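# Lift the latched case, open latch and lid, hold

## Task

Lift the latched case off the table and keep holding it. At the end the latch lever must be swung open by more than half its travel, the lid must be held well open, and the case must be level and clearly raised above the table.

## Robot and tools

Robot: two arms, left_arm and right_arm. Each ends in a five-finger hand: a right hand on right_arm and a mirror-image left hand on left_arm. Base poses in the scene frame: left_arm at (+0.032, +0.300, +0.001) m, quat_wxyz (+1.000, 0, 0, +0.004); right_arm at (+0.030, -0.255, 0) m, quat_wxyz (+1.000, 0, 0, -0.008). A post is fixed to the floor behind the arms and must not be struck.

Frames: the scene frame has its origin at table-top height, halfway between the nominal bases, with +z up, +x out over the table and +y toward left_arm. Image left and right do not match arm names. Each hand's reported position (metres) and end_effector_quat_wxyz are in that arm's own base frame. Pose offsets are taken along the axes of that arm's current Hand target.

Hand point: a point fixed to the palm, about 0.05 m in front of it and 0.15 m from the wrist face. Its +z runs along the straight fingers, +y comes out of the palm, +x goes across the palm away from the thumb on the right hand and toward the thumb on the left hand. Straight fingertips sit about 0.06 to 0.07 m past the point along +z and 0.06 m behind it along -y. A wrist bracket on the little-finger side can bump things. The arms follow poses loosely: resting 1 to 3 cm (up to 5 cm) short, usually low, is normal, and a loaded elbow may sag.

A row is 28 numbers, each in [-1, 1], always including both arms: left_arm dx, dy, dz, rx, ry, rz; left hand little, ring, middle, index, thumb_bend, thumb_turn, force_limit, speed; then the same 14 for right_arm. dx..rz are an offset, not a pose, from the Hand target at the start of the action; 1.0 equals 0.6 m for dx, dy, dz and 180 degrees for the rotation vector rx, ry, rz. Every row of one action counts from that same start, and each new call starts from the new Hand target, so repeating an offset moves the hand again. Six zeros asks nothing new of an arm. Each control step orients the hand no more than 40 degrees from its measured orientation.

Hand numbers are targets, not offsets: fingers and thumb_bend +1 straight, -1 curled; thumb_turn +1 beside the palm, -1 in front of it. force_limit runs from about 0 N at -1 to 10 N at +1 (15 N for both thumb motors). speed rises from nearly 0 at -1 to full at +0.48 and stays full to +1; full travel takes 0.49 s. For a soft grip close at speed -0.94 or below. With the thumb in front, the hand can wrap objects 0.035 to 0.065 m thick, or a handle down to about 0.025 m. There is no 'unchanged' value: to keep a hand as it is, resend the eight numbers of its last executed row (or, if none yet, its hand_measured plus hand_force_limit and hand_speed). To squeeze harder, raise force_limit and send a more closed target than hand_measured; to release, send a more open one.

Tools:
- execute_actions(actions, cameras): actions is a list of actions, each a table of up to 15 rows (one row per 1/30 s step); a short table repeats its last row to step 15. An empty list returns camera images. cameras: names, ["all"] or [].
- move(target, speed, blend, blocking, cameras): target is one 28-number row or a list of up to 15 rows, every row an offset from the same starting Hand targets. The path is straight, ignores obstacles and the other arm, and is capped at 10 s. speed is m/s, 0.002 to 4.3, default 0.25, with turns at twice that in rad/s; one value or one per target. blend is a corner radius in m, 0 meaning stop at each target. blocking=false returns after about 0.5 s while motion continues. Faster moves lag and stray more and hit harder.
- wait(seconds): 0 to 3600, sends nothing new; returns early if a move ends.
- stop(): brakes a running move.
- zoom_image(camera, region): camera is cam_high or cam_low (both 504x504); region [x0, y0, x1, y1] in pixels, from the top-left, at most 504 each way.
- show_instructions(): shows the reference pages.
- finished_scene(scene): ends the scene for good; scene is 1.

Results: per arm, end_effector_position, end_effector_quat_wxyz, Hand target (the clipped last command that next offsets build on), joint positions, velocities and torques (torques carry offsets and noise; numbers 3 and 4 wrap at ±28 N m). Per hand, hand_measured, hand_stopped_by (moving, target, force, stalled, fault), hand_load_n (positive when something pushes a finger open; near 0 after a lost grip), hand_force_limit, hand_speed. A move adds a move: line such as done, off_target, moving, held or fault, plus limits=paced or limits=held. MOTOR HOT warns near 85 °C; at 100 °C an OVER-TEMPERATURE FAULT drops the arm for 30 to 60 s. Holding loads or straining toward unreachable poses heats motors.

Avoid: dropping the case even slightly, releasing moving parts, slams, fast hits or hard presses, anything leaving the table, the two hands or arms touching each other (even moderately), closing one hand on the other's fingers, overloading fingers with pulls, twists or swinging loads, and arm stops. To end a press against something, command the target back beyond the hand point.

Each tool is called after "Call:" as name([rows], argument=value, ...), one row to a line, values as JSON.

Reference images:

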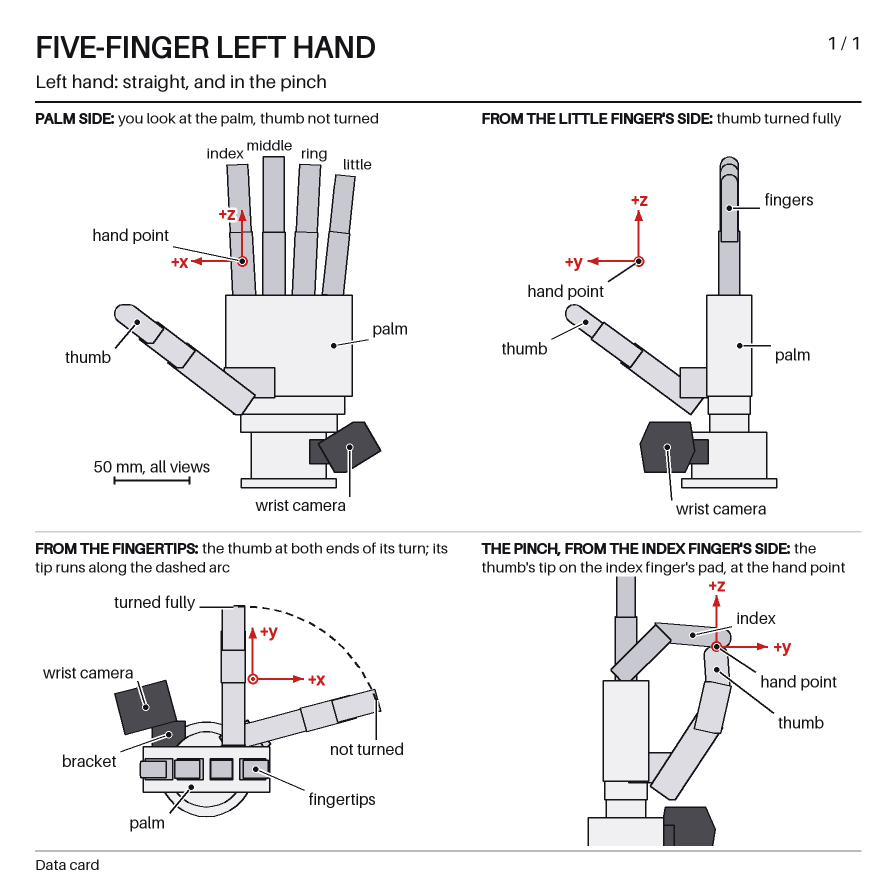

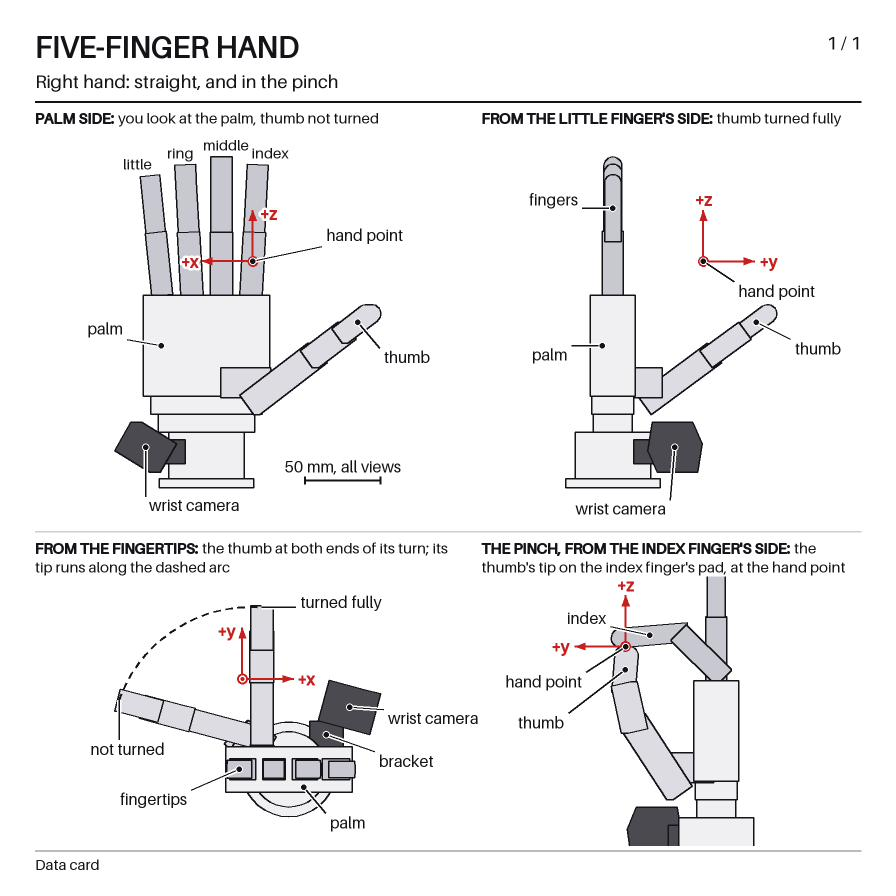

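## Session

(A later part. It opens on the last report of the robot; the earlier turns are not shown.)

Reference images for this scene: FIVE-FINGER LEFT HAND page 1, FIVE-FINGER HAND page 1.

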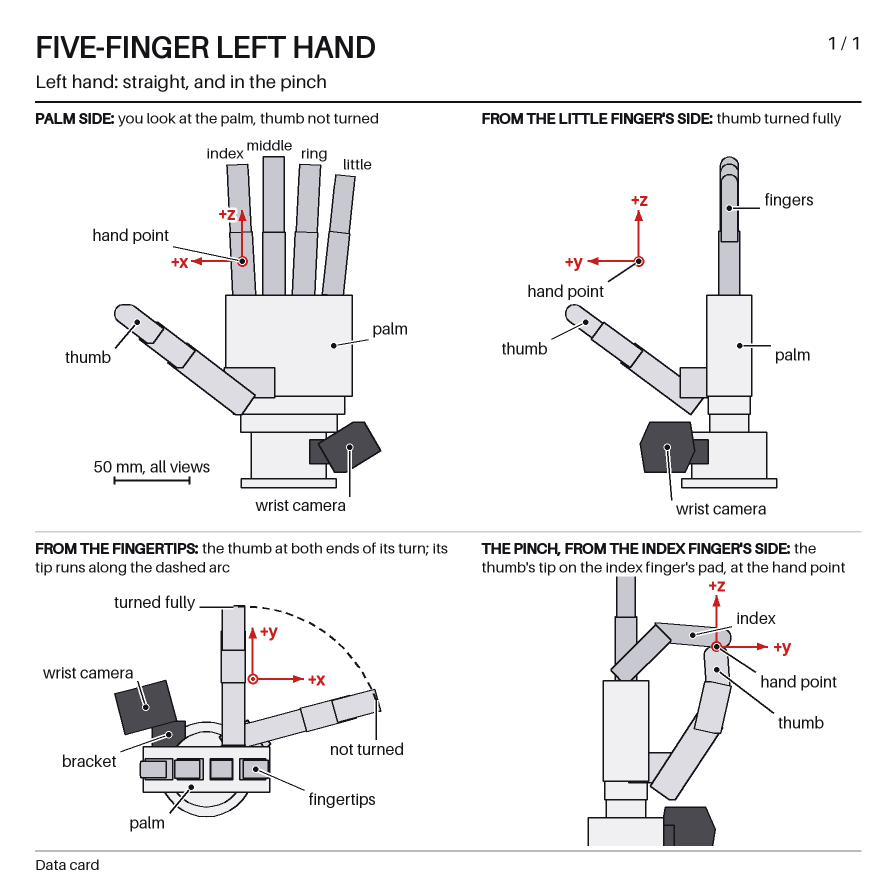

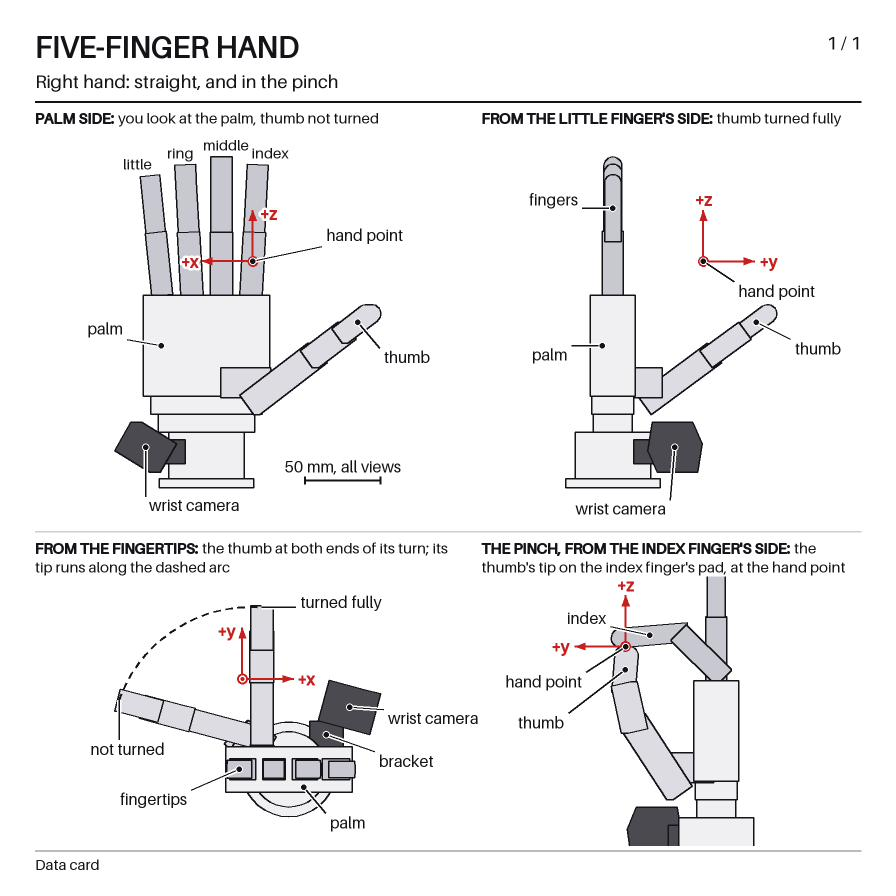

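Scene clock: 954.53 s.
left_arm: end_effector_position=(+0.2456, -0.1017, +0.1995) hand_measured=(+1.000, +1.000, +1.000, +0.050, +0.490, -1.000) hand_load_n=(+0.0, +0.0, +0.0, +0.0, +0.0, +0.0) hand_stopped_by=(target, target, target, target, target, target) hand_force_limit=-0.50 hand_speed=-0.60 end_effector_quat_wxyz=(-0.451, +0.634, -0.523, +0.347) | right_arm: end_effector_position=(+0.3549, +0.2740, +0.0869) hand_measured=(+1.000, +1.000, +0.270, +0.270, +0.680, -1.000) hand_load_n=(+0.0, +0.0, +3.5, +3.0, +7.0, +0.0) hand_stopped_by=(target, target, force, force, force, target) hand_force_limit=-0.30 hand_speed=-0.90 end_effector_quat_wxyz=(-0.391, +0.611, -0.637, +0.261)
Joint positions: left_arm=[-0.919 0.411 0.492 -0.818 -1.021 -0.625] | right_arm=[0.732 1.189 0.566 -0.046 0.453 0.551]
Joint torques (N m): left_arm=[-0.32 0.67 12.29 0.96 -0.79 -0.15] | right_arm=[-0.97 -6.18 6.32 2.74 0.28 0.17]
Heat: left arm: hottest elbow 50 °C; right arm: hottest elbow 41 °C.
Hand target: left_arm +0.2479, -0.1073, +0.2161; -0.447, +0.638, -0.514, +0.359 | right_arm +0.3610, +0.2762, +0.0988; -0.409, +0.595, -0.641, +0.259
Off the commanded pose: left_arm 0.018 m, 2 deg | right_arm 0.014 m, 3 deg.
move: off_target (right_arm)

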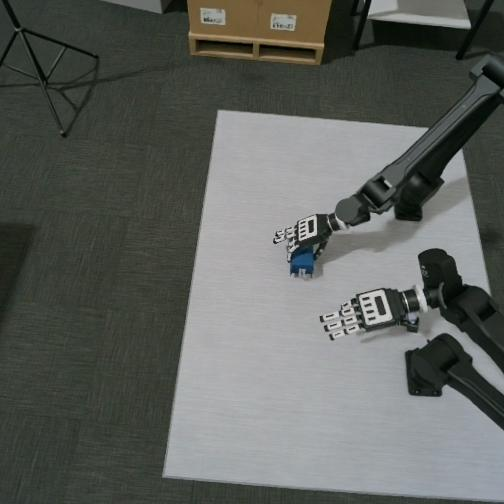

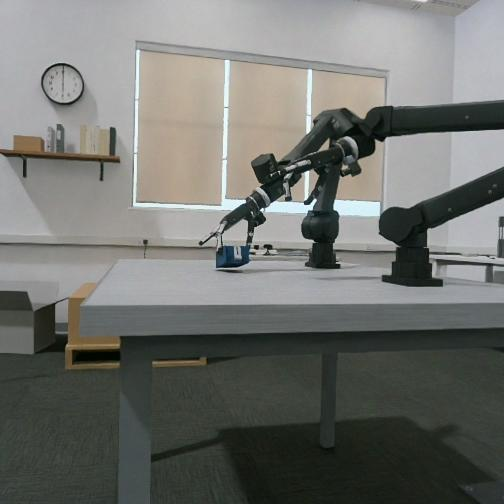

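Call:
move(target=[0,0,0,0,0,0,1,1,1,0.05,0.49,-1,-0.5,-0.6,0.0022,0.051,0.0335,-0.0016,0.0365,-0.0557,1,1,-0.2,-0.2,-0.2,-1,-0.3,-0.9], speed=0.06, cameras=["cam_low","cam_high"])

Call:
zoom_image(camera="cam_low", region=[195, 210, 275, 290])

Scene clock: 960.27 s.
left_arm: end_effector_position=(+0.2456, -0.1017, +0.1995) hand_measured=(+1.000, +1.000, +1.000, +0.050, +0.490, -1.000) hand_load_n=(+0.0, +0.0, +0.0, +0.0, +0.0, +0.0) hand_stopped_by=(target, target, target, target, target, target) hand_force_limit=-0.50 hand_speed=-0.60 end_effector_quat_wxyz=(-0.451, +0.634, -0.523, +0.347) | right_arm: end_effector_position=(+0.3566, +0.2746, +0.0627) hand_measured=(+1.000, +1.000, +0.270, +0.270, +0.680, -1.000) hand_load_n=(+0.0, +0.0, +5.0, +2.0, +6.0, +0.0) hand_stopped_by=(target, target, force, force, force, target) hand_force_limit=-0.30 hand_speed=-0.90 end_effector_quat_wxyz=(-0.348, +0.625, -0.620, +0.323)
Joint positions: left_arm=[-0.919 0.411 0.492 -0.818 -1.021 -0.625] | right_arm=[0.804 1.285 0.592 -0.045 0.615 0.517]
Joint torques (N m): left_arm=[-0.38 0.62 12.29 0.98 -0.79 -0.15] | right_arm=[0.03 -3.96 7.39 1.95 0.43 -0.24]
Heat: left arm: hottest elbow 50 °C; right arm: hottest elbow 42 °C.
Hand target: left_arm +0.2479, -0.1073, +0.2161; -0.447, +0.638, -0.514, +0.359 | right_arm +0.3609, +0.2828, +0.0628; -0.346, +0.634, -0.610, +0.326
Off the commanded pose: left_arm 0.018 m, 2 deg | right_arm 0.009 m, 2 deg.
move: done

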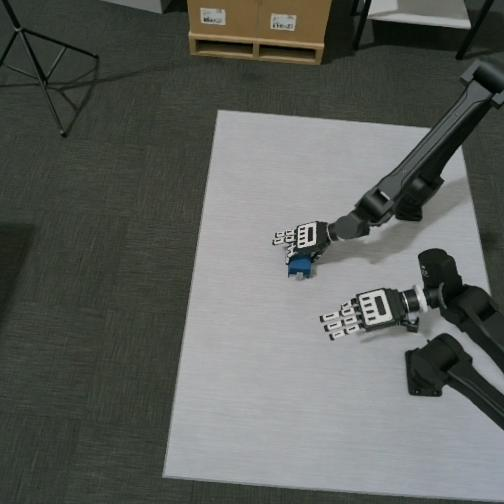

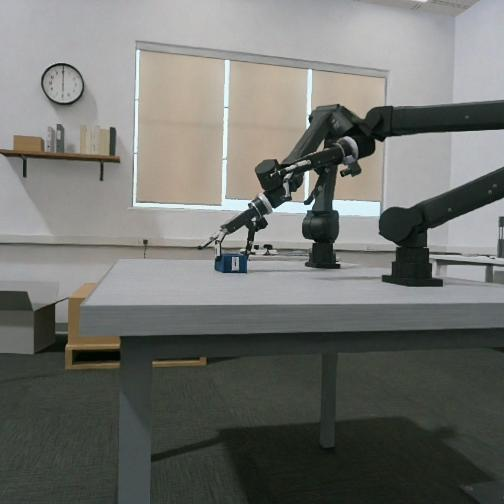

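Scaled by 6.300.

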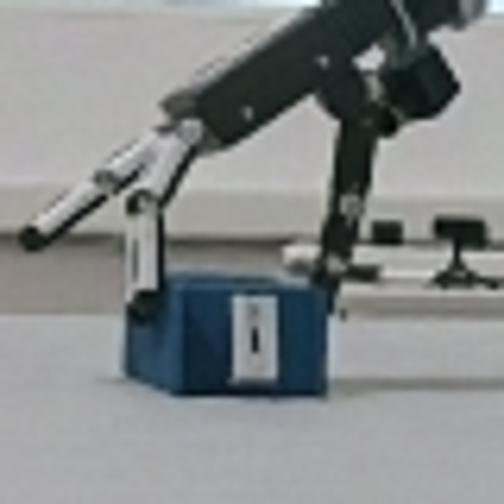

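Call:
zoom_image(camera="cam_low", region=[210, 245, 250, 280])

Scaled by 12.600.

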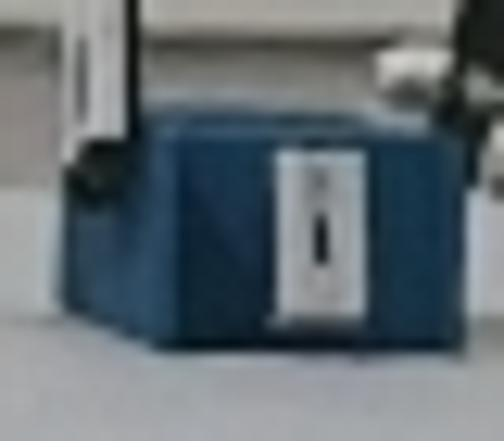

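Call:
move([
  [0,0,0,0,0,0,1,1,1,0.05,0.49,-1,-0.5,-0.6,0,0,0,0,0,0,1,1,0.9,0.9,1,-1,-0.3,-0.85],
  [0,0,0,0,0,0,1,1,1,0.05,0.49,-1,-0.5,-0.6,-0.0006,-0.0558,-0.0365,0.0444,0,0,1,1,0.9,0.9,1,-1,-0.3,-0.85],
  [0,0,0,0,0,0,1,1,1,0.05,0.49,-1,-0.5,-0.6,0.0098,-0.0035,-0.0087,0.0444,0,0,1,1,0.9,0.9,1,-1,-0.3,-0.85],
], speed=0.1, cameras=["cam_low","cam_high"])

Call:
zoom_image(camera="cam_low", region=[195, 210, 275, 290])

Call:
zoom_image(camera="cam_high", region=[265, 215, 345, 295])

Scene clock: 968.40 s.
left_arm: end_effector_position=(+0.2456, -0.1017, +0.1995) hand_measured=(+1.000, +1.000, +1.000, +0.050, +0.490, -1.000) hand_load_n=(+0.0, +0.0, +0.0, +0.0, +0.0, +0.0) hand_stopped_by=(target, target, target, target, target, target) hand_force_limit=-0.50 hand_speed=-0.60 end_effector_quat_wxyz=(-0.451, +0.634, -0.523, +0.347) | right_arm: end_effector_position=(+0.3570, +0.2746, +0.0660) hand_measured=(+1.000, +1.000, +0.900, +0.900, +1.000, -1.000) hand_load_n=(+0.0, +0.0, +0.0, +0.0, +0.0, +0.0) hand_stopped_by=(target, target, target, target, target, target) hand_force_limit=-0.30 hand_speed=-0.85 end_effector_quat_wxyz=(-0.386, +0.606, -0.591, +0.366)
Joint positions: left_arm=[-0.919 0.411 0.492 -0.818 -1.021 -0.625] | right_arm=[0.849 1.29 0.517 0.163 0.71 0.441]
Joint torques (N m): left_arm=[-0.32 0.67 12.29 0.96 -0.79 -0.15] | right_arm=[-0.32 -5.25 5.57 2.5 0.35 -0.14]
Heat: left arm: hottest elbow 51 °C; right arm: hottest elbow 41 °C.
Hand target: left_arm +0.2479, -0.1073, +0.2161; -0.447, +0.638, -0.514, +0.359 | right_arm +0.3580, +0.2768, +0.0675; -0.390, +0.608, -0.586, +0.367
Off the commanded pose: left_arm 0.018 m, 2 deg | right_arm 0.003 m, 1 deg.
move: done

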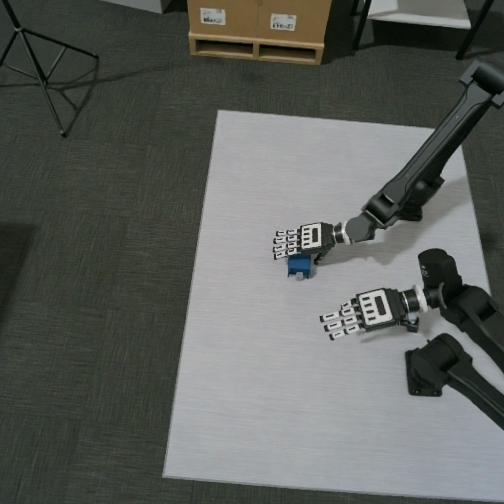

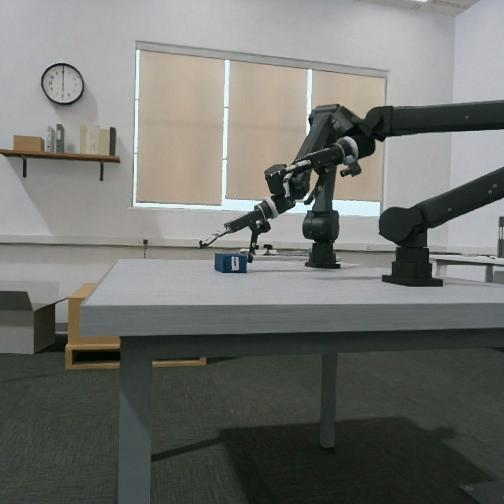

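Scaled by 6.300.

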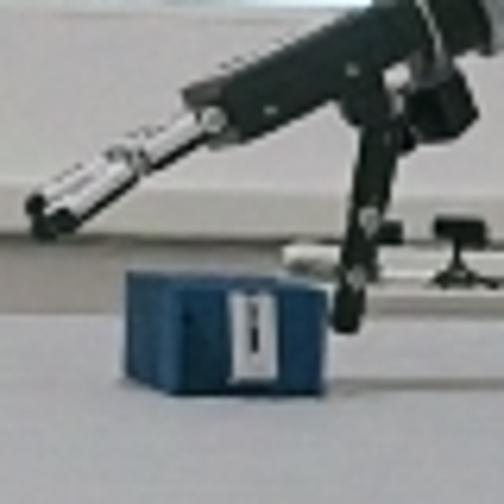

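Scaled by 6.300.

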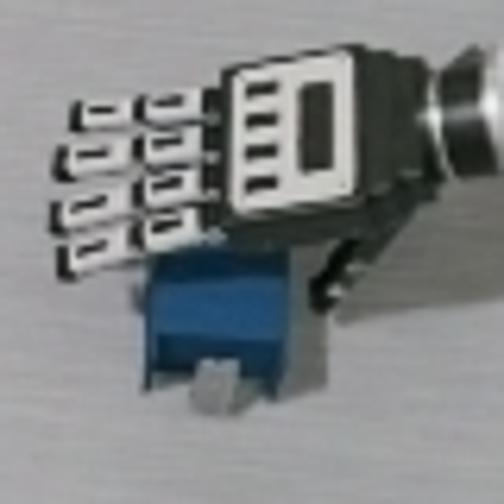

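Call:
execute_actions([
  [[0,0,0,0,0,0,1,1,1,0.05,0.49,-1,-0.5,-0.6,0,0,0,0,0,0,1,1,-0.1,-0.1,-0.1,-1,-0.7,-0.9]],
])

Call:
wait(seconds=3, cameras=["cam_low","cam_high"])

Call:
zoom_image(camera="cam_low", region=[210, 245, 250, 280])

Scene clock: 973.17 s.
left_arm: end_effector_position=(+0.2456, -0.1017, +0.1995) hand_measured=(+1.000, +1.000, +1.000, +0.050, +0.490, -1.000) hand_load_n=(+0.0, -0.5, +0.0, +0.0, +0.0, -0.5) hand_stopped_by=(target, target, target, target, target, target) hand_force_limit=-0.50 hand_speed=-0.60 end_effector_quat_wxyz=(-0.451, +0.634, -0.523, +0.347) | right_arm: end_effector_position=(+0.3569, +0.2746, +0.0659) hand_measured=(+1.000, +1.000, +0.286, +0.296, +0.686, -1.000) hand_load_n=(+0.0, +0.0, +2.0, +1.5, +3.5, +0.0) hand_stopped_by=(target, target, force, force, force, target) hand_force_limit=-0.70 hand_speed=-0.90 end_effector_quat_wxyz=(-0.386, +0.607, -0.591, +0.366)
Joint positions: left_arm=[-0.919 0.411 0.492 -0.818 -1.021 -0.625] | right_arm=[0.849 1.29 0.517 0.163 0.71 0.44]
Joint torques (N m): left_arm=[-0.32 0.67 12.29 0.96 -0.79 -0.15] | right_arm=[-0.32 -5.3 5.55 2.5 0.37 -0.13]
Heat: left arm: hottest elbow 51 °C; right arm: hottest elbow 41 °C.
Hand target: left_arm +0.2479, -0.1073, +0.2161; -0.447, +0.638, -0.514, +0.359 | right_arm +0.3580, +0.2768, +0.0675; -0.390, +0.608, -0.586, +0.367
Off the commanded pose: left_arm 0.018 m, 2 deg | right_arm 0.003 m, 1 deg.

Scene clock: 976.17 s.
left_arm: end_effector_position=(+0.2456, -0.1017, +0.1995) hand_measured=(+1.000, +1.000, +1.000, +0.050, +0.490, -1.000) hand_load_n=(+0.0, +0.0, +0.0, +0.0, +0.0, +0.0) hand_stopped_by=(target, target, target, target, target, target) hand_force_limit=-0.50 hand_speed=-0.60 end_effector_quat_wxyz=(-0.451, +0.634, -0.523, +0.347) | right_arm: end_effector_position=(+0.3569, +0.2746, +0.0659) hand_measured=(+1.000, +1.000, +0.286, +0.296, +0.686, -1.000) hand_load_n=(+0.0, +0.0, +2.0, +1.0, +3.5, +0.0) hand_stopped_by=(target, target, force, force, force, target) hand_force_limit=-0.70 hand_speed=-0.90 end_effector_quat_wxyz=(-0.386, +0.607, -0.591, +0.366)
Joint positions: left_arm=[-0.919 0.411 0.492 -0.818 -1.021 -0.625] | right_arm=[0.849 1.29 0.517 0.163 0.71 0.44]
Joint torques (N m): left_arm=[-0.38 0.67 12.27 0.98 -0.79 -0.15] | right_arm=[-0.32 -5.3 5.56 2.5 0.37 -0.13]
Heat: left arm: hottest elbow 51 °C; right arm: hottest elbow 41 °C.
Hand target: left_arm +0.2479, -0.1073, +0.2161; -0.447, +0.638, -0.514, +0.359 | right_arm +0.3580, +0.2768, +0.0675; -0.390, +0.608, -0.586, +0.367
Off the commanded pose: left_arm 0.018 m, 2 deg | right_arm 0.003 m, 1 deg.
wait: 3.00 s; at rest by 0.17 s

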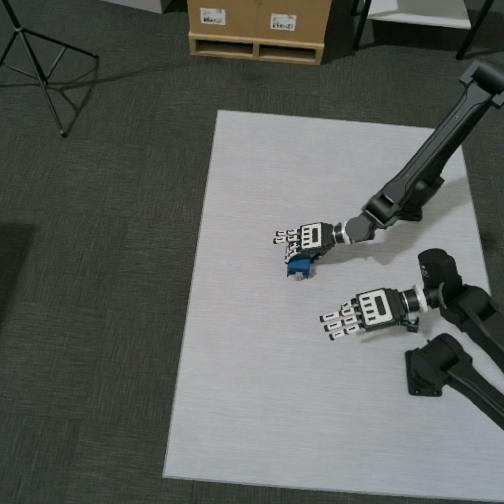

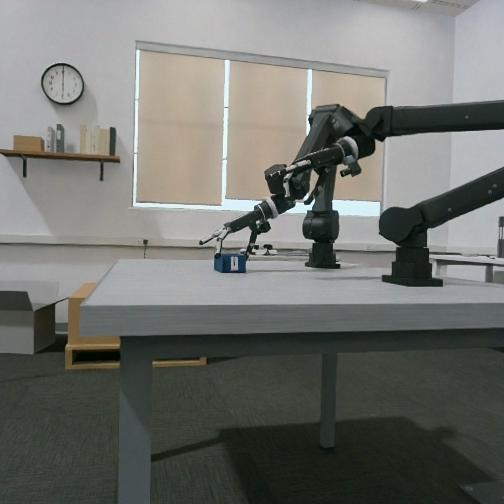

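Scaled by 12.600.

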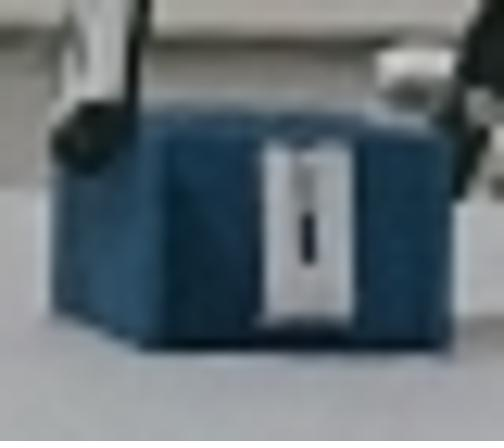

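Call:
execute_actions([
  [[0,0,0,0,0,0,1,1,1,0.05,0.49,-1,-0.5,-0.6,0,0,0,0,0,0,1,1,-0.2,-0.2,-0.2,-1,-0.3,-0.9]],
])

Call:
zoom_image(camera="cam_low", region=[210, 245, 250, 280])

Scene clock: 977.97 s.
left_arm: end_effector_position=(+0.2456, -0.1017, +0.1995) hand_measured=(+1.000, +1.000, +1.000, +0.050, +0.490, -1.000) hand_load_n=(-0.5, +0.0, +0.0, +0.0, +0.0, +0.0) hand_stopped_by=(target, target, target, target, target, target) hand_force_limit=-0.50 hand_speed=-0.60 end_effector_quat_wxyz=(-0.451, +0.634, -0.523, +0.347) | right_arm: end_effector_position=(+0.3570, +0.2748, +0.0661) hand_measured=(+1.000, +1.000, +0.270, +0.270, +0.686, -1.000) hand_load_n=(+0.0, +0.0, +4.0, +4.5, +8.5, +0.0) hand_stopped_by=(target, target, force, force, force, target) hand_force_limit=-0.30 hand_speed=-0.90 end_effector_quat_wxyz=(-0.386, +0.607, -0.591, +0.366)
Joint positions: left_arm=[-0.919 0.411 0.492 -0.818 -1.021 -0.625] | right_arm=[0.849 1.29 0.517 0.163 0.71 0.44]
Joint torques (N m): left_arm=[-0.32 0.62 12.29 0.98 -0.79 -0.15] | right_arm=[-0.32 -5.25 5.56 2.45 0.37 -0.13]
Heat: left arm: hottest elbow 51 °C; right arm: hottest elbow 41 °C.
Hand target: left_arm +0.2479, -0.1073, +0.2161; -0.447, +0.638, -0.514, +0.359 | right_arm +0.3580, +0.2768, +0.0675; -0.390, +0.608, -0.586, +0.367
Off the commanded pose: left_arm 0.018 m, 2 deg | right_arm 0.003 m, 1 deg.

Scaled by 12.600.
This view is cut from an older image: the scene may have changed since it was taken.

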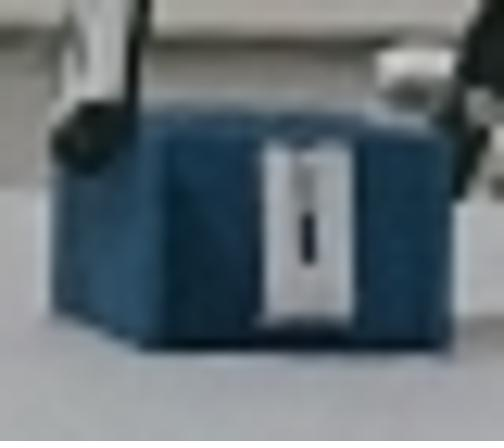

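Call:
move(target=[0,0,0,0,0,0,1,1,1,0.05,0.49,-1,-0.5,-0.6,0.0062,-0.0392,-0.0188,0.0011,-0.0189,0.0401,1,1,-0.2,-0.2,-0.2,-1,-0.3,-0.9], speed=0.06, cameras=["cam_low","cam_high"])

Call:
zoom_image(camera="cam_low", region=[210, 240, 250, 280])

Call:
zoom_image(camera="cam_high", region=[275, 245, 325, 295])

Scene clock: 982.07 s.
left_arm: end_effector_position=(+0.2456, -0.1017, +0.1995) hand_measured=(+1.000, +1.000, +1.000, +0.050, +0.490, -1.000) hand_load_n=(-0.5, +0.0, +0.0, +0.0, +0.0, +0.0) hand_stopped_by=(target, target, target, target, target, target) hand_force_limit=-0.50 hand_speed=-0.60 end_effector_quat_wxyz=(-0.451, +0.634, -0.523, +0.347) | right_arm: end_effector_position=(+0.3552, +0.2736, +0.0862) hand_measured=(+1.000, +1.000, +0.270, +0.270, +0.686, -1.000) hand_load_n=(+0.0, +0.0, +3.5, +4.0, +9.0, +0.0) hand_stopped_by=(target, target, force, force, force, target) hand_force_limit=-0.30 hand_speed=-0.90 end_effector_quat_wxyz=(-0.423, +0.591, -0.604, +0.327)
Joint positions: left_arm=[-0.919 0.411 0.492 -0.818 -1.021 -0.625] | right_arm=[0.807 1.205 0.492 0.161 0.615 0.479]
Joint torques (N m): left_arm=[-0.32 0.67 12.3 0.98 -0.79 -0.15] | right_arm=[-0.97 -5.83 5.98 1.87 0.33 0.17]
Heat: left arm: hottest elbow 51 °C; right arm: hottest elbow 41 °C.
Hand target: left_arm +0.2479, -0.1073, +0.2161; -0.447, +0.638, -0.514, +0.359 | right_arm +0.3579, +0.2727, +0.0934; -0.430, +0.580, -0.611, +0.325
Off the commanded pose: left_arm 0.018 m, 2 deg | right_arm 0.008 m, 2 deg.
move: done

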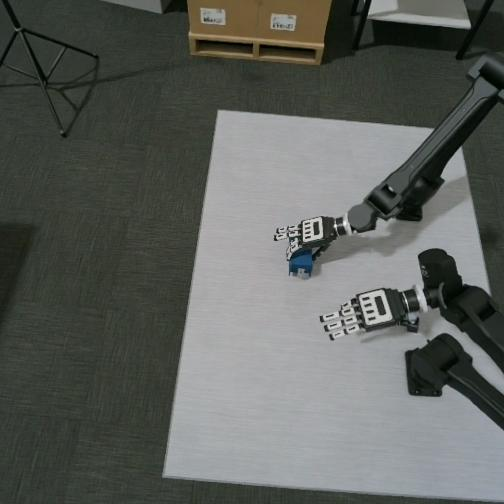

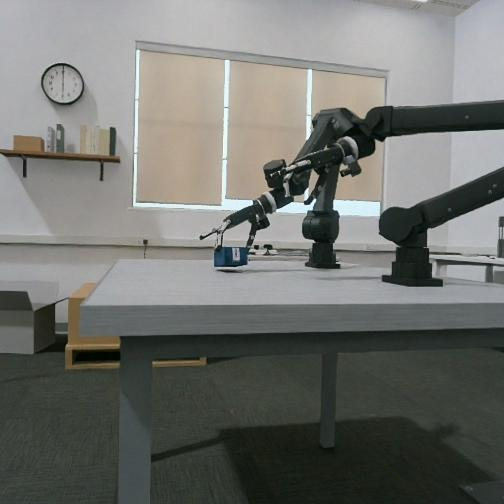

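Scaled by 12.600.

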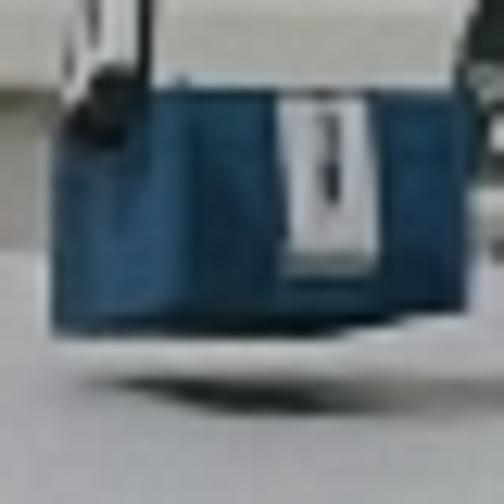

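Scaled by 10.080.

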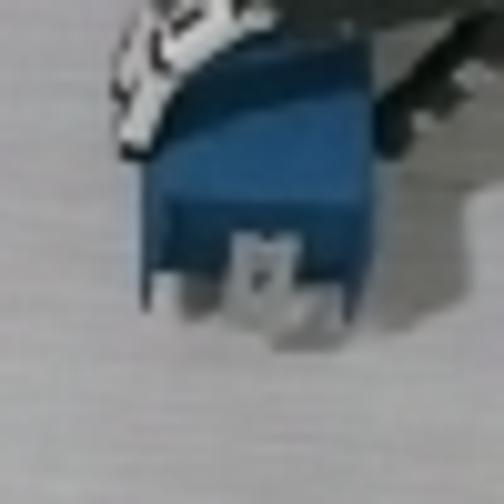

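Call:
move(target=[0,0,0,0,0,0,1,1,1,0.05,0.49,-1,-0.5,-0.6,0.0003,0.0427,0.0202,-0.001,0.019,-0.0402,1,1,-0.2,-0.2,-0.2,-1,-0.3,-0.9], speed=0.06)

Scene clock: 986.90 s.
left_arm: end_effector_position=(+0.2456, -0.1017, +0.1995) hand_measured=(+1.000, +1.000, +1.000, +0.050, +0.490, -1.000) hand_load_n=(+0.0, +0.0, +0.0, +0.0, +0.0, +0.0) hand_stopped_by=(target, target, target, target, target, target) hand_force_limit=-0.50 hand_speed=-0.60 end_effector_quat_wxyz=(-0.451, +0.634, -0.523, +0.347) | right_arm: end_effector_position=(+0.3536, +0.2679, +0.0645) hand_measured=(+1.000, +1.000, +0.270, +0.270, +0.686, -1.000) hand_load_n=(+0.0, +0.0, +5.0, +3.5, +8.0, -0.5) hand_stopped_by=(target, target, force, force, force, target) hand_force_limit=-0.30 hand_speed=-0.90 end_effector_quat_wxyz=(-0.390, +0.601, -0.595, +0.365)
Joint positions: left_arm=[-0.919 0.411 0.492 -0.818 -1.021 -0.625] | right_arm=[0.844 1.274 0.492 0.181 0.71 0.448]
Joint torques (N m): left_arm=[-0.32 0.62 12.29 0.98 -0.79 -0.15] | right_arm=[0.09 -3.55 7.08 2.09 0.38 -0.22]
Motor temperatures (°C): left_arm=[28 33 52 30 30 26] | right_arm=[28 33 41 28 28 29]
Heat: left arm: hottest elbow 52 °C; right arm: hottest elbow 41 °C.
Hand target: left_arm +0.2479, -0.1073, +0.2161; -0.447, +0.638, -0.514, +0.359 | right_arm +0.3579, +0.2767, +0.0653; -0.389, +0.608, -0.586, +0.368
Off the commanded pose: left_arm 0.018 m, 2 deg | right_arm 0.010 m, 1 deg.
move: done

Call:
move([
  [0,0,0,0,0,0,1,1,1,0.05,0.49,-1,-0.5,-0.6,0,0,0,0,0,0,1,1,0.9,0.9,1,-1,-0.3,-0.85],
  [0,0,0,0,0,0,1,1,1,0.05,0.49,-1,-0.5,-0.6,0.0107,-0.0655,-0.037,0,0,0,1,1,0.9,0.9,1,-1,-0.3,-0.85],
  [0,0,0,0,0,0,1,1,1,0.05,0.49,-1,-0.5,-0.6,0.0113,-0.0068,-0.0093,0,0,0,1,1,0.9,0.9,1,-1,-0.3,-0.85],
], speed=0.1, cameras=["cam_low","cam_high"])

Call:
zoom_image(camera="cam_low", region=[205, 240, 255, 290])

Call:
zoom_image(camera="cam_high", region=[265, 215, 345, 295])

Scene clock: 992.67 s.
left_arm: end_effector_position=(+0.2456, -0.1017, +0.1995) hand_measured=(+1.000, +1.000, +1.000, +0.050, +0.490, -1.000) hand_load_n=(+0.0, +0.0, +0.0, +0.0, +0.0, +0.0) hand_stopped_by=(target, target, target, target, target, target) hand_force_limit=-0.50 hand_speed=-0.60 end_effector_quat_wxyz=(-0.451, +0.634, -0.523, +0.347) | right_arm: end_effector_position=(+0.3534, +0.2687, +0.0703) hand_measured=(+1.000, +1.000, +0.900, +0.900, +1.000, -1.000) hand_load_n=(+0.0, +0.0, +0.0, +0.0, +0.0, +0.0) hand_stopped_by=(target, target, target, target, target, target) hand_force_limit=-0.30 hand_speed=-0.85 end_effector_quat_wxyz=(-0.387, +0.607, -0.590, +0.366)
Joint positions: left_arm=[-0.919 0.411 0.492 -0.818 -1.021 -0.625] | right_arm=[0.844 1.257 0.505 0.147 0.705 0.435]
Joint torques (N m): left_arm=[-0.38 0.62 12.27 0.96 -0.79 -0.15] | right_arm=[-0.5 -4.95 5.59 2.51 0.34 -0.14]
Heat: left arm: hottest elbow 52 °C; right arm: hottest elbow 41 °C.
Hand target: left_arm +0.2479, -0.1073, +0.2161; -0.447, +0.638, -0.514, +0.359 | right_arm +0.3549, +0.2698, +0.0713; -0.389, +0.608, -0.586, +0.368
Off the commanded pose: left_arm 0.018 m, 2 deg | right_arm 0.002 m, 1 deg.
move: done

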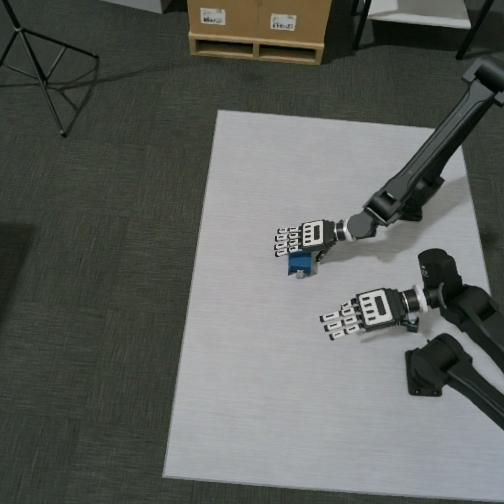

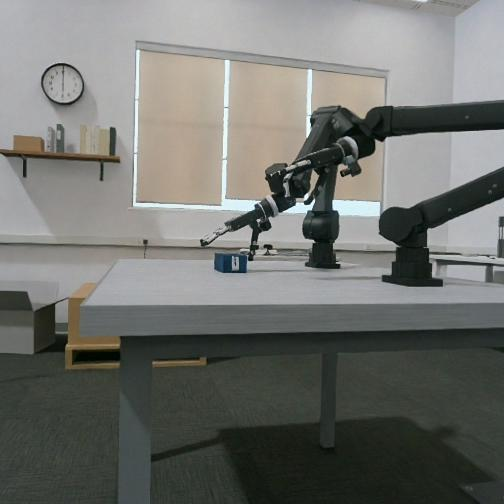

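Scaled by 10.080.

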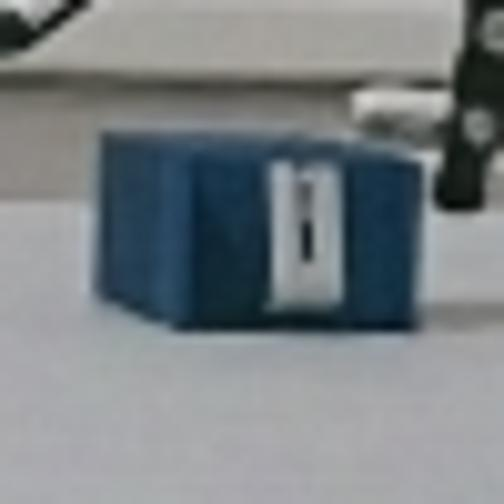

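Scaled by 6.300.

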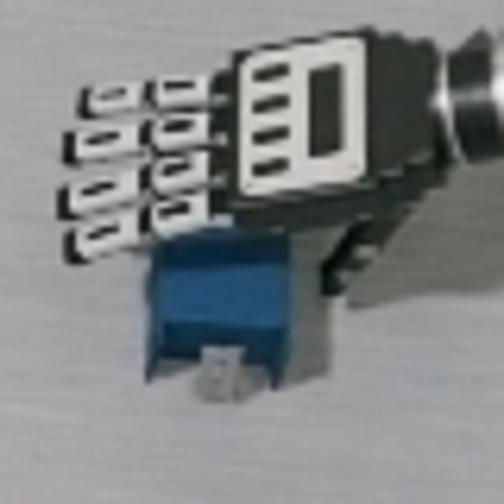

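Call:
execute_actions([
  [[0,0,0,0,0,0,1,1,1,0.05,0.49,-1,-0.5,-0.6,0,0,0,0,0,0,1,1,-0.1,-0.1,-0.1,-1,-0.7,-0.9]],
])

Call:
wait(seconds=2)

Call:
execute_actions([
  [[0,0,0,0,0,0,1,1,1,0.05,0.49,-1,-0.5,-0.6,0,0,0,0,0,0,1,1,-0.2,-0.2,-0.2,-1,-0.3,-0.9]],
], cameras=["cam_low","cam_high"])

Call:
zoom_image(camera="cam_low", region=[210, 245, 250, 280])

Scene clock: 996.90 s.
left_arm: end_effector_position=(+0.2456, -0.1017, +0.1995) hand_measured=(+1.000, +1.000, +1.000, +0.050, +0.490, -1.000) hand_load_n=(+0.0, +0.0, +0.0, -0.5, +0.0, +0.5) hand_stopped_by=(target, target, target, target, target, target) hand_force_limit=-0.50 hand_speed=-0.60 end_effector_quat_wxyz=(-0.451, +0.634, -0.523, +0.347) | right_arm: end_effector_position=(+0.3534, +0.2687, +0.0703) hand_measured=(+1.000, +1.000, +0.286, +0.268, +0.680, -1.000) hand_load_n=(+0.0, +0.0, +1.0, +2.5, +3.0, +0.0) hand_stopped_by=(target, target, force, force, force, target) hand_force_limit=-0.70 hand_speed=-0.90 end_effector_quat_wxyz=(-0.387, +0.607, -0.590, +0.366)
Joint positions: left_arm=[-0.919 0.411 0.492 -0.818 -1.021 -0.625] | right_arm=[0.844 1.257 0.505 0.147 0.705 0.435]
Joint torques (N m): left_arm=[-0.38 0.67 12.29 0.98 -0.79 -0.15] | right_arm=[-0.5 -4.95 5.6 2.51 0.35 -0.14]
Heat: left arm: hottest elbow 52 °C; right arm: hottest elbow 41 °C.
Hand target: left_arm +0.2479, -0.1073, +0.2161; -0.447, +0.638, -0.514, +0.359 | right_arm +0.3549, +0.2698, +0.0713; -0.389, +0.608, -0.586, +0.368
Off the commanded pose: left_arm 0.018 m, 2 deg | right_arm 0.002 m, 1 deg.

Scene clock: 998.90 s.
left_arm: end_effector_position=(+0.2456, -0.1017, +0.1995) hand_measured=(+1.000, +1.000, +1.000, +0.050, +0.490, -1.000) hand_load_n=(+0.0, +0.0, -0.5, +0.0, +0.0, +0.0) hand_stopped_by=(target, target, target, target, target, target) hand_force_limit=-0.50 hand_speed=-0.60 end_effector_quat_wxyz=(-0.451, +0.634, -0.523, +0.347) | right_arm: end_effector_position=(+0.3534, +0.2687, +0.0703) hand_measured=(+1.000, +1.000, +0.286, +0.268, +0.680, -1.000) hand_load_n=(+0.0, +0.0, +1.0, +2.0, +3.5, +0.0) hand_stopped_by=(target, target, force, force, force, target) hand_force_limit=-0.70 hand_speed=-0.90 end_effector_quat_wxyz=(-0.387, +0.607, -0.590, +0.366)
Joint positions: left_arm=[-0.919 0.411 0.492 -0.818 -1.021 -0.625] | right_arm=[0.844 1.257 0.505 0.147 0.705 0.435]
Joint torques (N m): left_arm=[-0.32 0.73 12.29 0.98 -0.79 -0.15] | right_arm=[-0.5 -4.95 5.59 2.5 0.35 -0.14]
Heat: left arm: hottest elbow 52 °C; right arm: hottest elbow 41 °C.
Hand target: left_arm +0.2479, -0.1073, +0.2161; -0.447, +0.638, -0.514, +0.359 | right_arm +0.3549, +0.2698, +0.0713; -0.389, +0.608, -0.586, +0.368
Off the commanded pose: left_arm 0.018 m, 2 deg | right_arm 0.002 m, 1 deg.
wait: 2.00 s; at rest by 0.17 s

Scene clock: 999.60 s.
left_arm: end_effector_position=(+0.2456, -0.1017, +0.1995) hand_measured=(+1.000, +1.000, +1.000, +0.050, +0.490, -1.000) hand_load_n=(+0.0, -0.5, +0.0, +0.0, +0.0, +0.0) hand_stopped_by=(target, target, target, target, target, target) hand_force_limit=-0.50 hand_speed=-0.60 end_effector_quat_wxyz=(-0.451, +0.634, -0.523, +0.347) | right_arm: end_effector_position=(+0.3535, +0.2689, +0.0704) hand_measured=(+1.000, +1.000, +0.270, +0.260, +0.680, -1.000) hand_load_n=(+0.0, -0.5, +4.5, +2.0, +6.5, +1.0) hand_stopped_by=(target, target, force, force, force, target) hand_force_limit=-0.30 hand_speed=-0.90 end_effector_quat_wxyz=(-0.387, +0.607, -0.590, +0.366)
Joint positions: left_arm=[-0.919 0.411 0.492 -0.818 -1.021 -0.625] | right_arm=[0.844 1.257 0.505 0.148 0.705 0.435]
Joint torques (N m): left_arm=[-0.38 0.67 12.29 0.96 -0.79 -0.15] | right_arm=[-0.5 -4.95 5.6 2.47 0.36 -0.14]
Heat: left arm: hottest elbow 52 °C; right arm: hottest elbow 41 °C.
Hand target: left_arm +0.2479, -0.1073, +0.2161; -0.447, +0.638, -0.514, +0.359 | right_arm +0.3549, +0.2699, +0.0713; -0.389, +0.608, -0.586, +0.368
Off the commanded pose: left_arm 0.018 m, 2 deg | right_arm 0.002 m, 1 deg.

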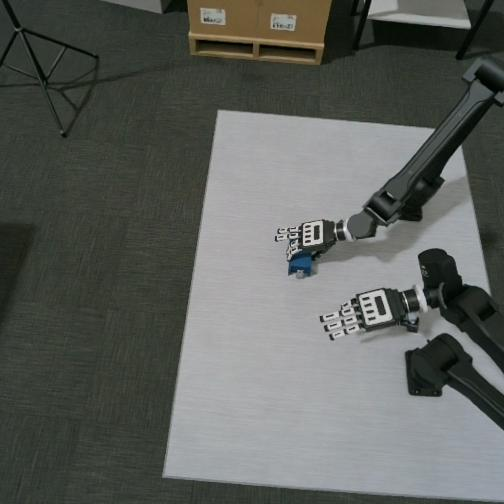

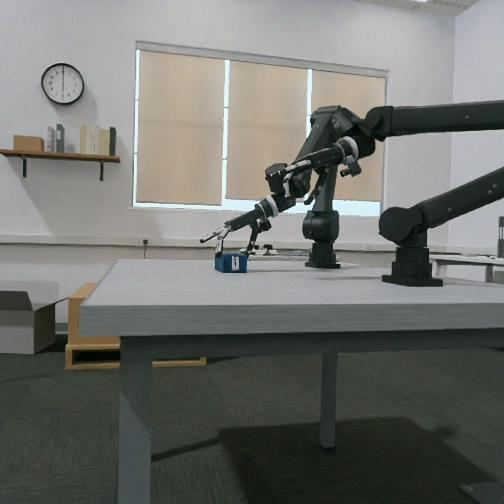

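Scaled by 12.600.

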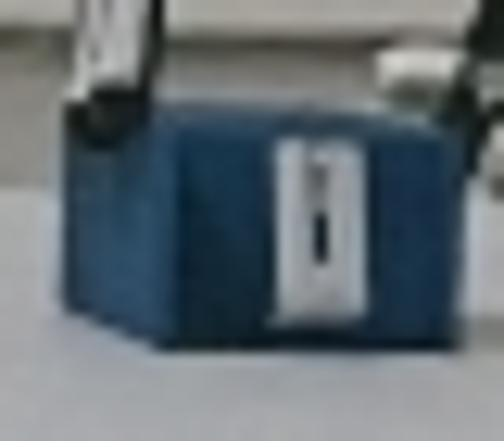

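Call:
move(target=[0,0,0,0,0,0,1,1,1,0.05,0.49,-1,-0.5,-0.6,0.0062,-0.0392,-0.0188,0.0011,-0.0189,0.0401,1,1,-0.2,-0.2,-0.2,-1,-0.3,-0.9], speed=0.06, cameras=["cam_low","cam_high"])

Call:
zoom_image(camera="cam_low", region=[210, 240, 250, 280])

Call:
zoom_image(camera="cam_high", region=[275, 245, 325, 295])

Scene clock: 1002.97 s.
left_arm: end_effector_position=(+0.2456, -0.1017, +0.1995) hand_measured=(+1.000, +1.000, +1.000, +0.050, +0.490, -1.000) hand_load_n=(+0.0, +0.0, +0.0, +0.0, +0.0, +0.0) hand_stopped_by=(target, target, target, target, target, target) hand_force_limit=-0.50 hand_speed=-0.60 end_effector_quat_wxyz=(-0.451, +0.634, -0.523, +0.347) | right_arm: end_effector_position=(+0.3521, +0.2667, +0.0902) hand_measured=(+1.000, +1.000, +0.270, +0.260, +0.680, -1.000) hand_load_n=(+0.0, +0.5, +4.5, +1.5, +6.5, +1.0) hand_stopped_by=(target, target, force, force, force, target) hand_force_limit=-0.30 hand_speed=-0.90 end_effector_quat_wxyz=(-0.422, +0.591, -0.604, +0.328)
Joint positions: left_arm=[-0.919 0.411 0.492 -0.818 -1.021 -0.625] | right_arm=[0.799 1.172 0.48 0.142 0.608 0.473]
Joint torques (N m): left_arm=[-0.38 0.67 12.29 0.96 -0.79 -0.15] | right_arm=[-1.03 -5.54 6.09 1.88 0.32 0.17]
Heat: left arm: hottest elbow 52 °C; right arm: hottest elbow 41 °C.
Hand target: left_arm +0.2479, -0.1073, +0.2161; -0.447, +0.638, -0.514, +0.359 | right_arm +0.3548, +0.2658, +0.0973; -0.430, +0.580, -0.610, +0.325
Off the commanded pose: left_arm 0.018 m, 2 deg | right_arm 0.008 m, 2 deg.
move: done

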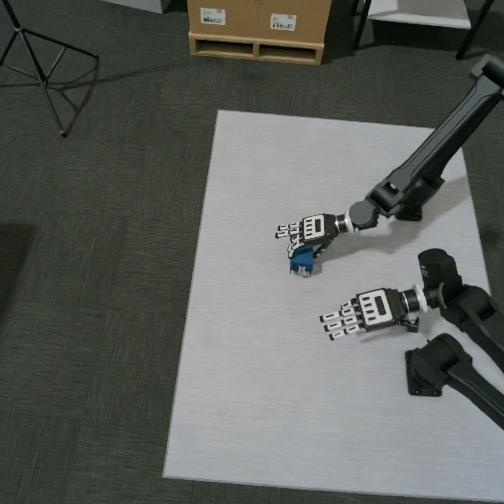

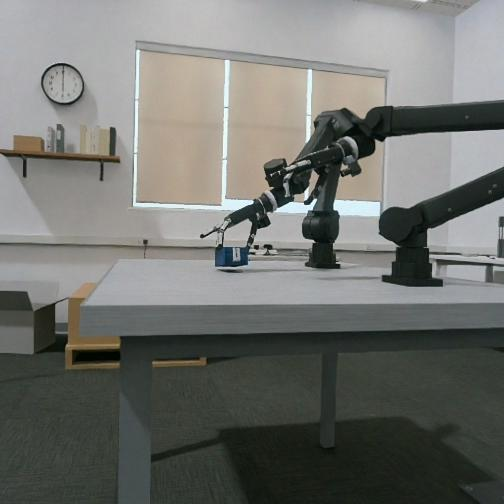

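Scaled by 12.600.

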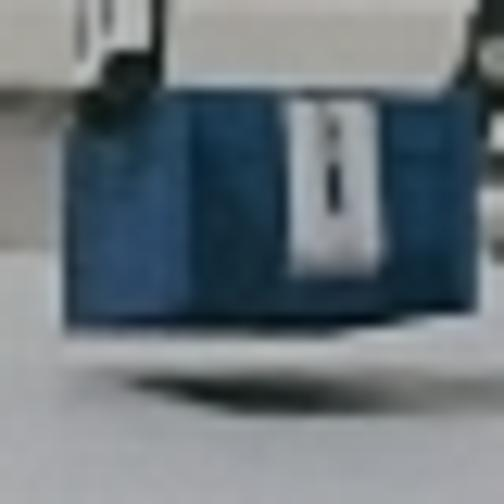

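Scaled by 10.080.

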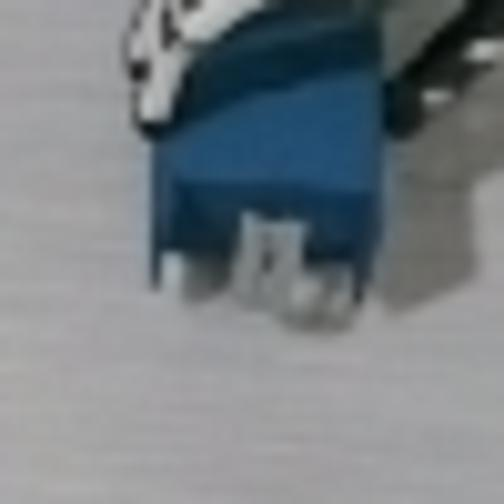

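Call:
move(target=[0,0,0,0,0,0,1,1,1,0.05,0.49,-1,-0.5,-0.6,0.0003,0.0427,0.0202,-0.001,0.019,-0.0402,1,1,-0.2,-0.2,-0.2,-1,-0.3,-0.9], speed=0.06, cameras=["cam_low","cam_high"])

Call:
zoom_image(camera="cam_low", region=[210, 245, 250, 280])

Scene clock: 1008.40 s.
left_arm: end_effector_position=(+0.2456, -0.1017, +0.1995) hand_measured=(+1.000, +1.000, +1.000, +0.050, +0.490, -1.000) hand_load_n=(+0.0, +0.0, +0.0, +0.0, +0.0, +0.0) hand_stopped_by=(target, target, target, target, target, target) hand_force_limit=-0.50 hand_speed=-0.60 end_effector_quat_wxyz=(-0.451, +0.634, -0.523, +0.347) | right_arm: end_effector_position=(+0.3512, +0.2616, +0.0689) hand_measured=(+1.000, +1.000, +0.270, +0.260, +0.680, -1.000) hand_load_n=(+0.0, +0.0, +5.5, +1.5, +5.0, +1.0) hand_stopped_by=(target, target, force, force, force, target) hand_force_limit=-0.30 hand_speed=-0.90 end_effector_quat_wxyz=(-0.391, +0.600, -0.595, +0.366)
Joint positions: left_arm=[-0.919 0.411 0.492 -0.818 -1.021 -0.625] | right_arm=[0.837 1.242 0.48 0.166 0.705 0.442]
Joint torques (N m): left_arm=[-0.38 0.67 12.29 0.98 -0.79 -0.15] | right_arm=[0.03 -3.25 7.05 2.11 0.37 -0.2]
Heat: left arm: hottest elbow 52 °C; right arm: hottest elbow 41 °C.
Hand target: left_arm +0.2479, -0.1073, +0.2161; -0.447, +0.638, -0.514, +0.359 | right_arm +0.3548, +0.2698, +0.0693; -0.389, +0.608, -0.586, +0.368
Off the commanded pose: left_arm 0.018 m, 2 deg | right_arm 0.009 m, 1 deg.
move: done

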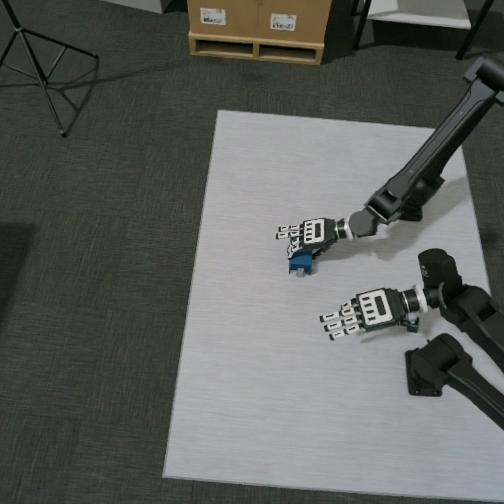

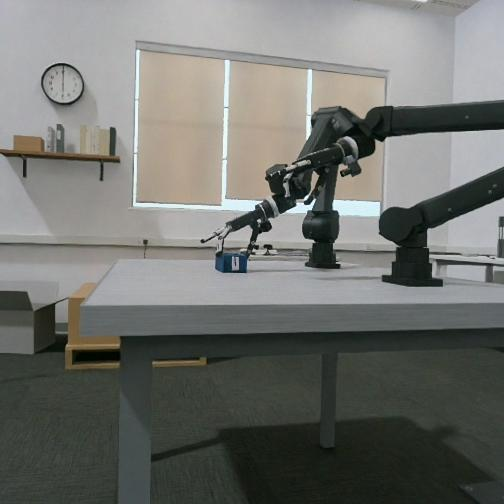

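Scaled by 12.600.

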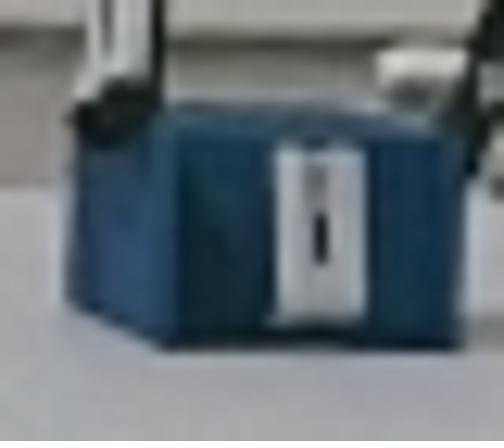

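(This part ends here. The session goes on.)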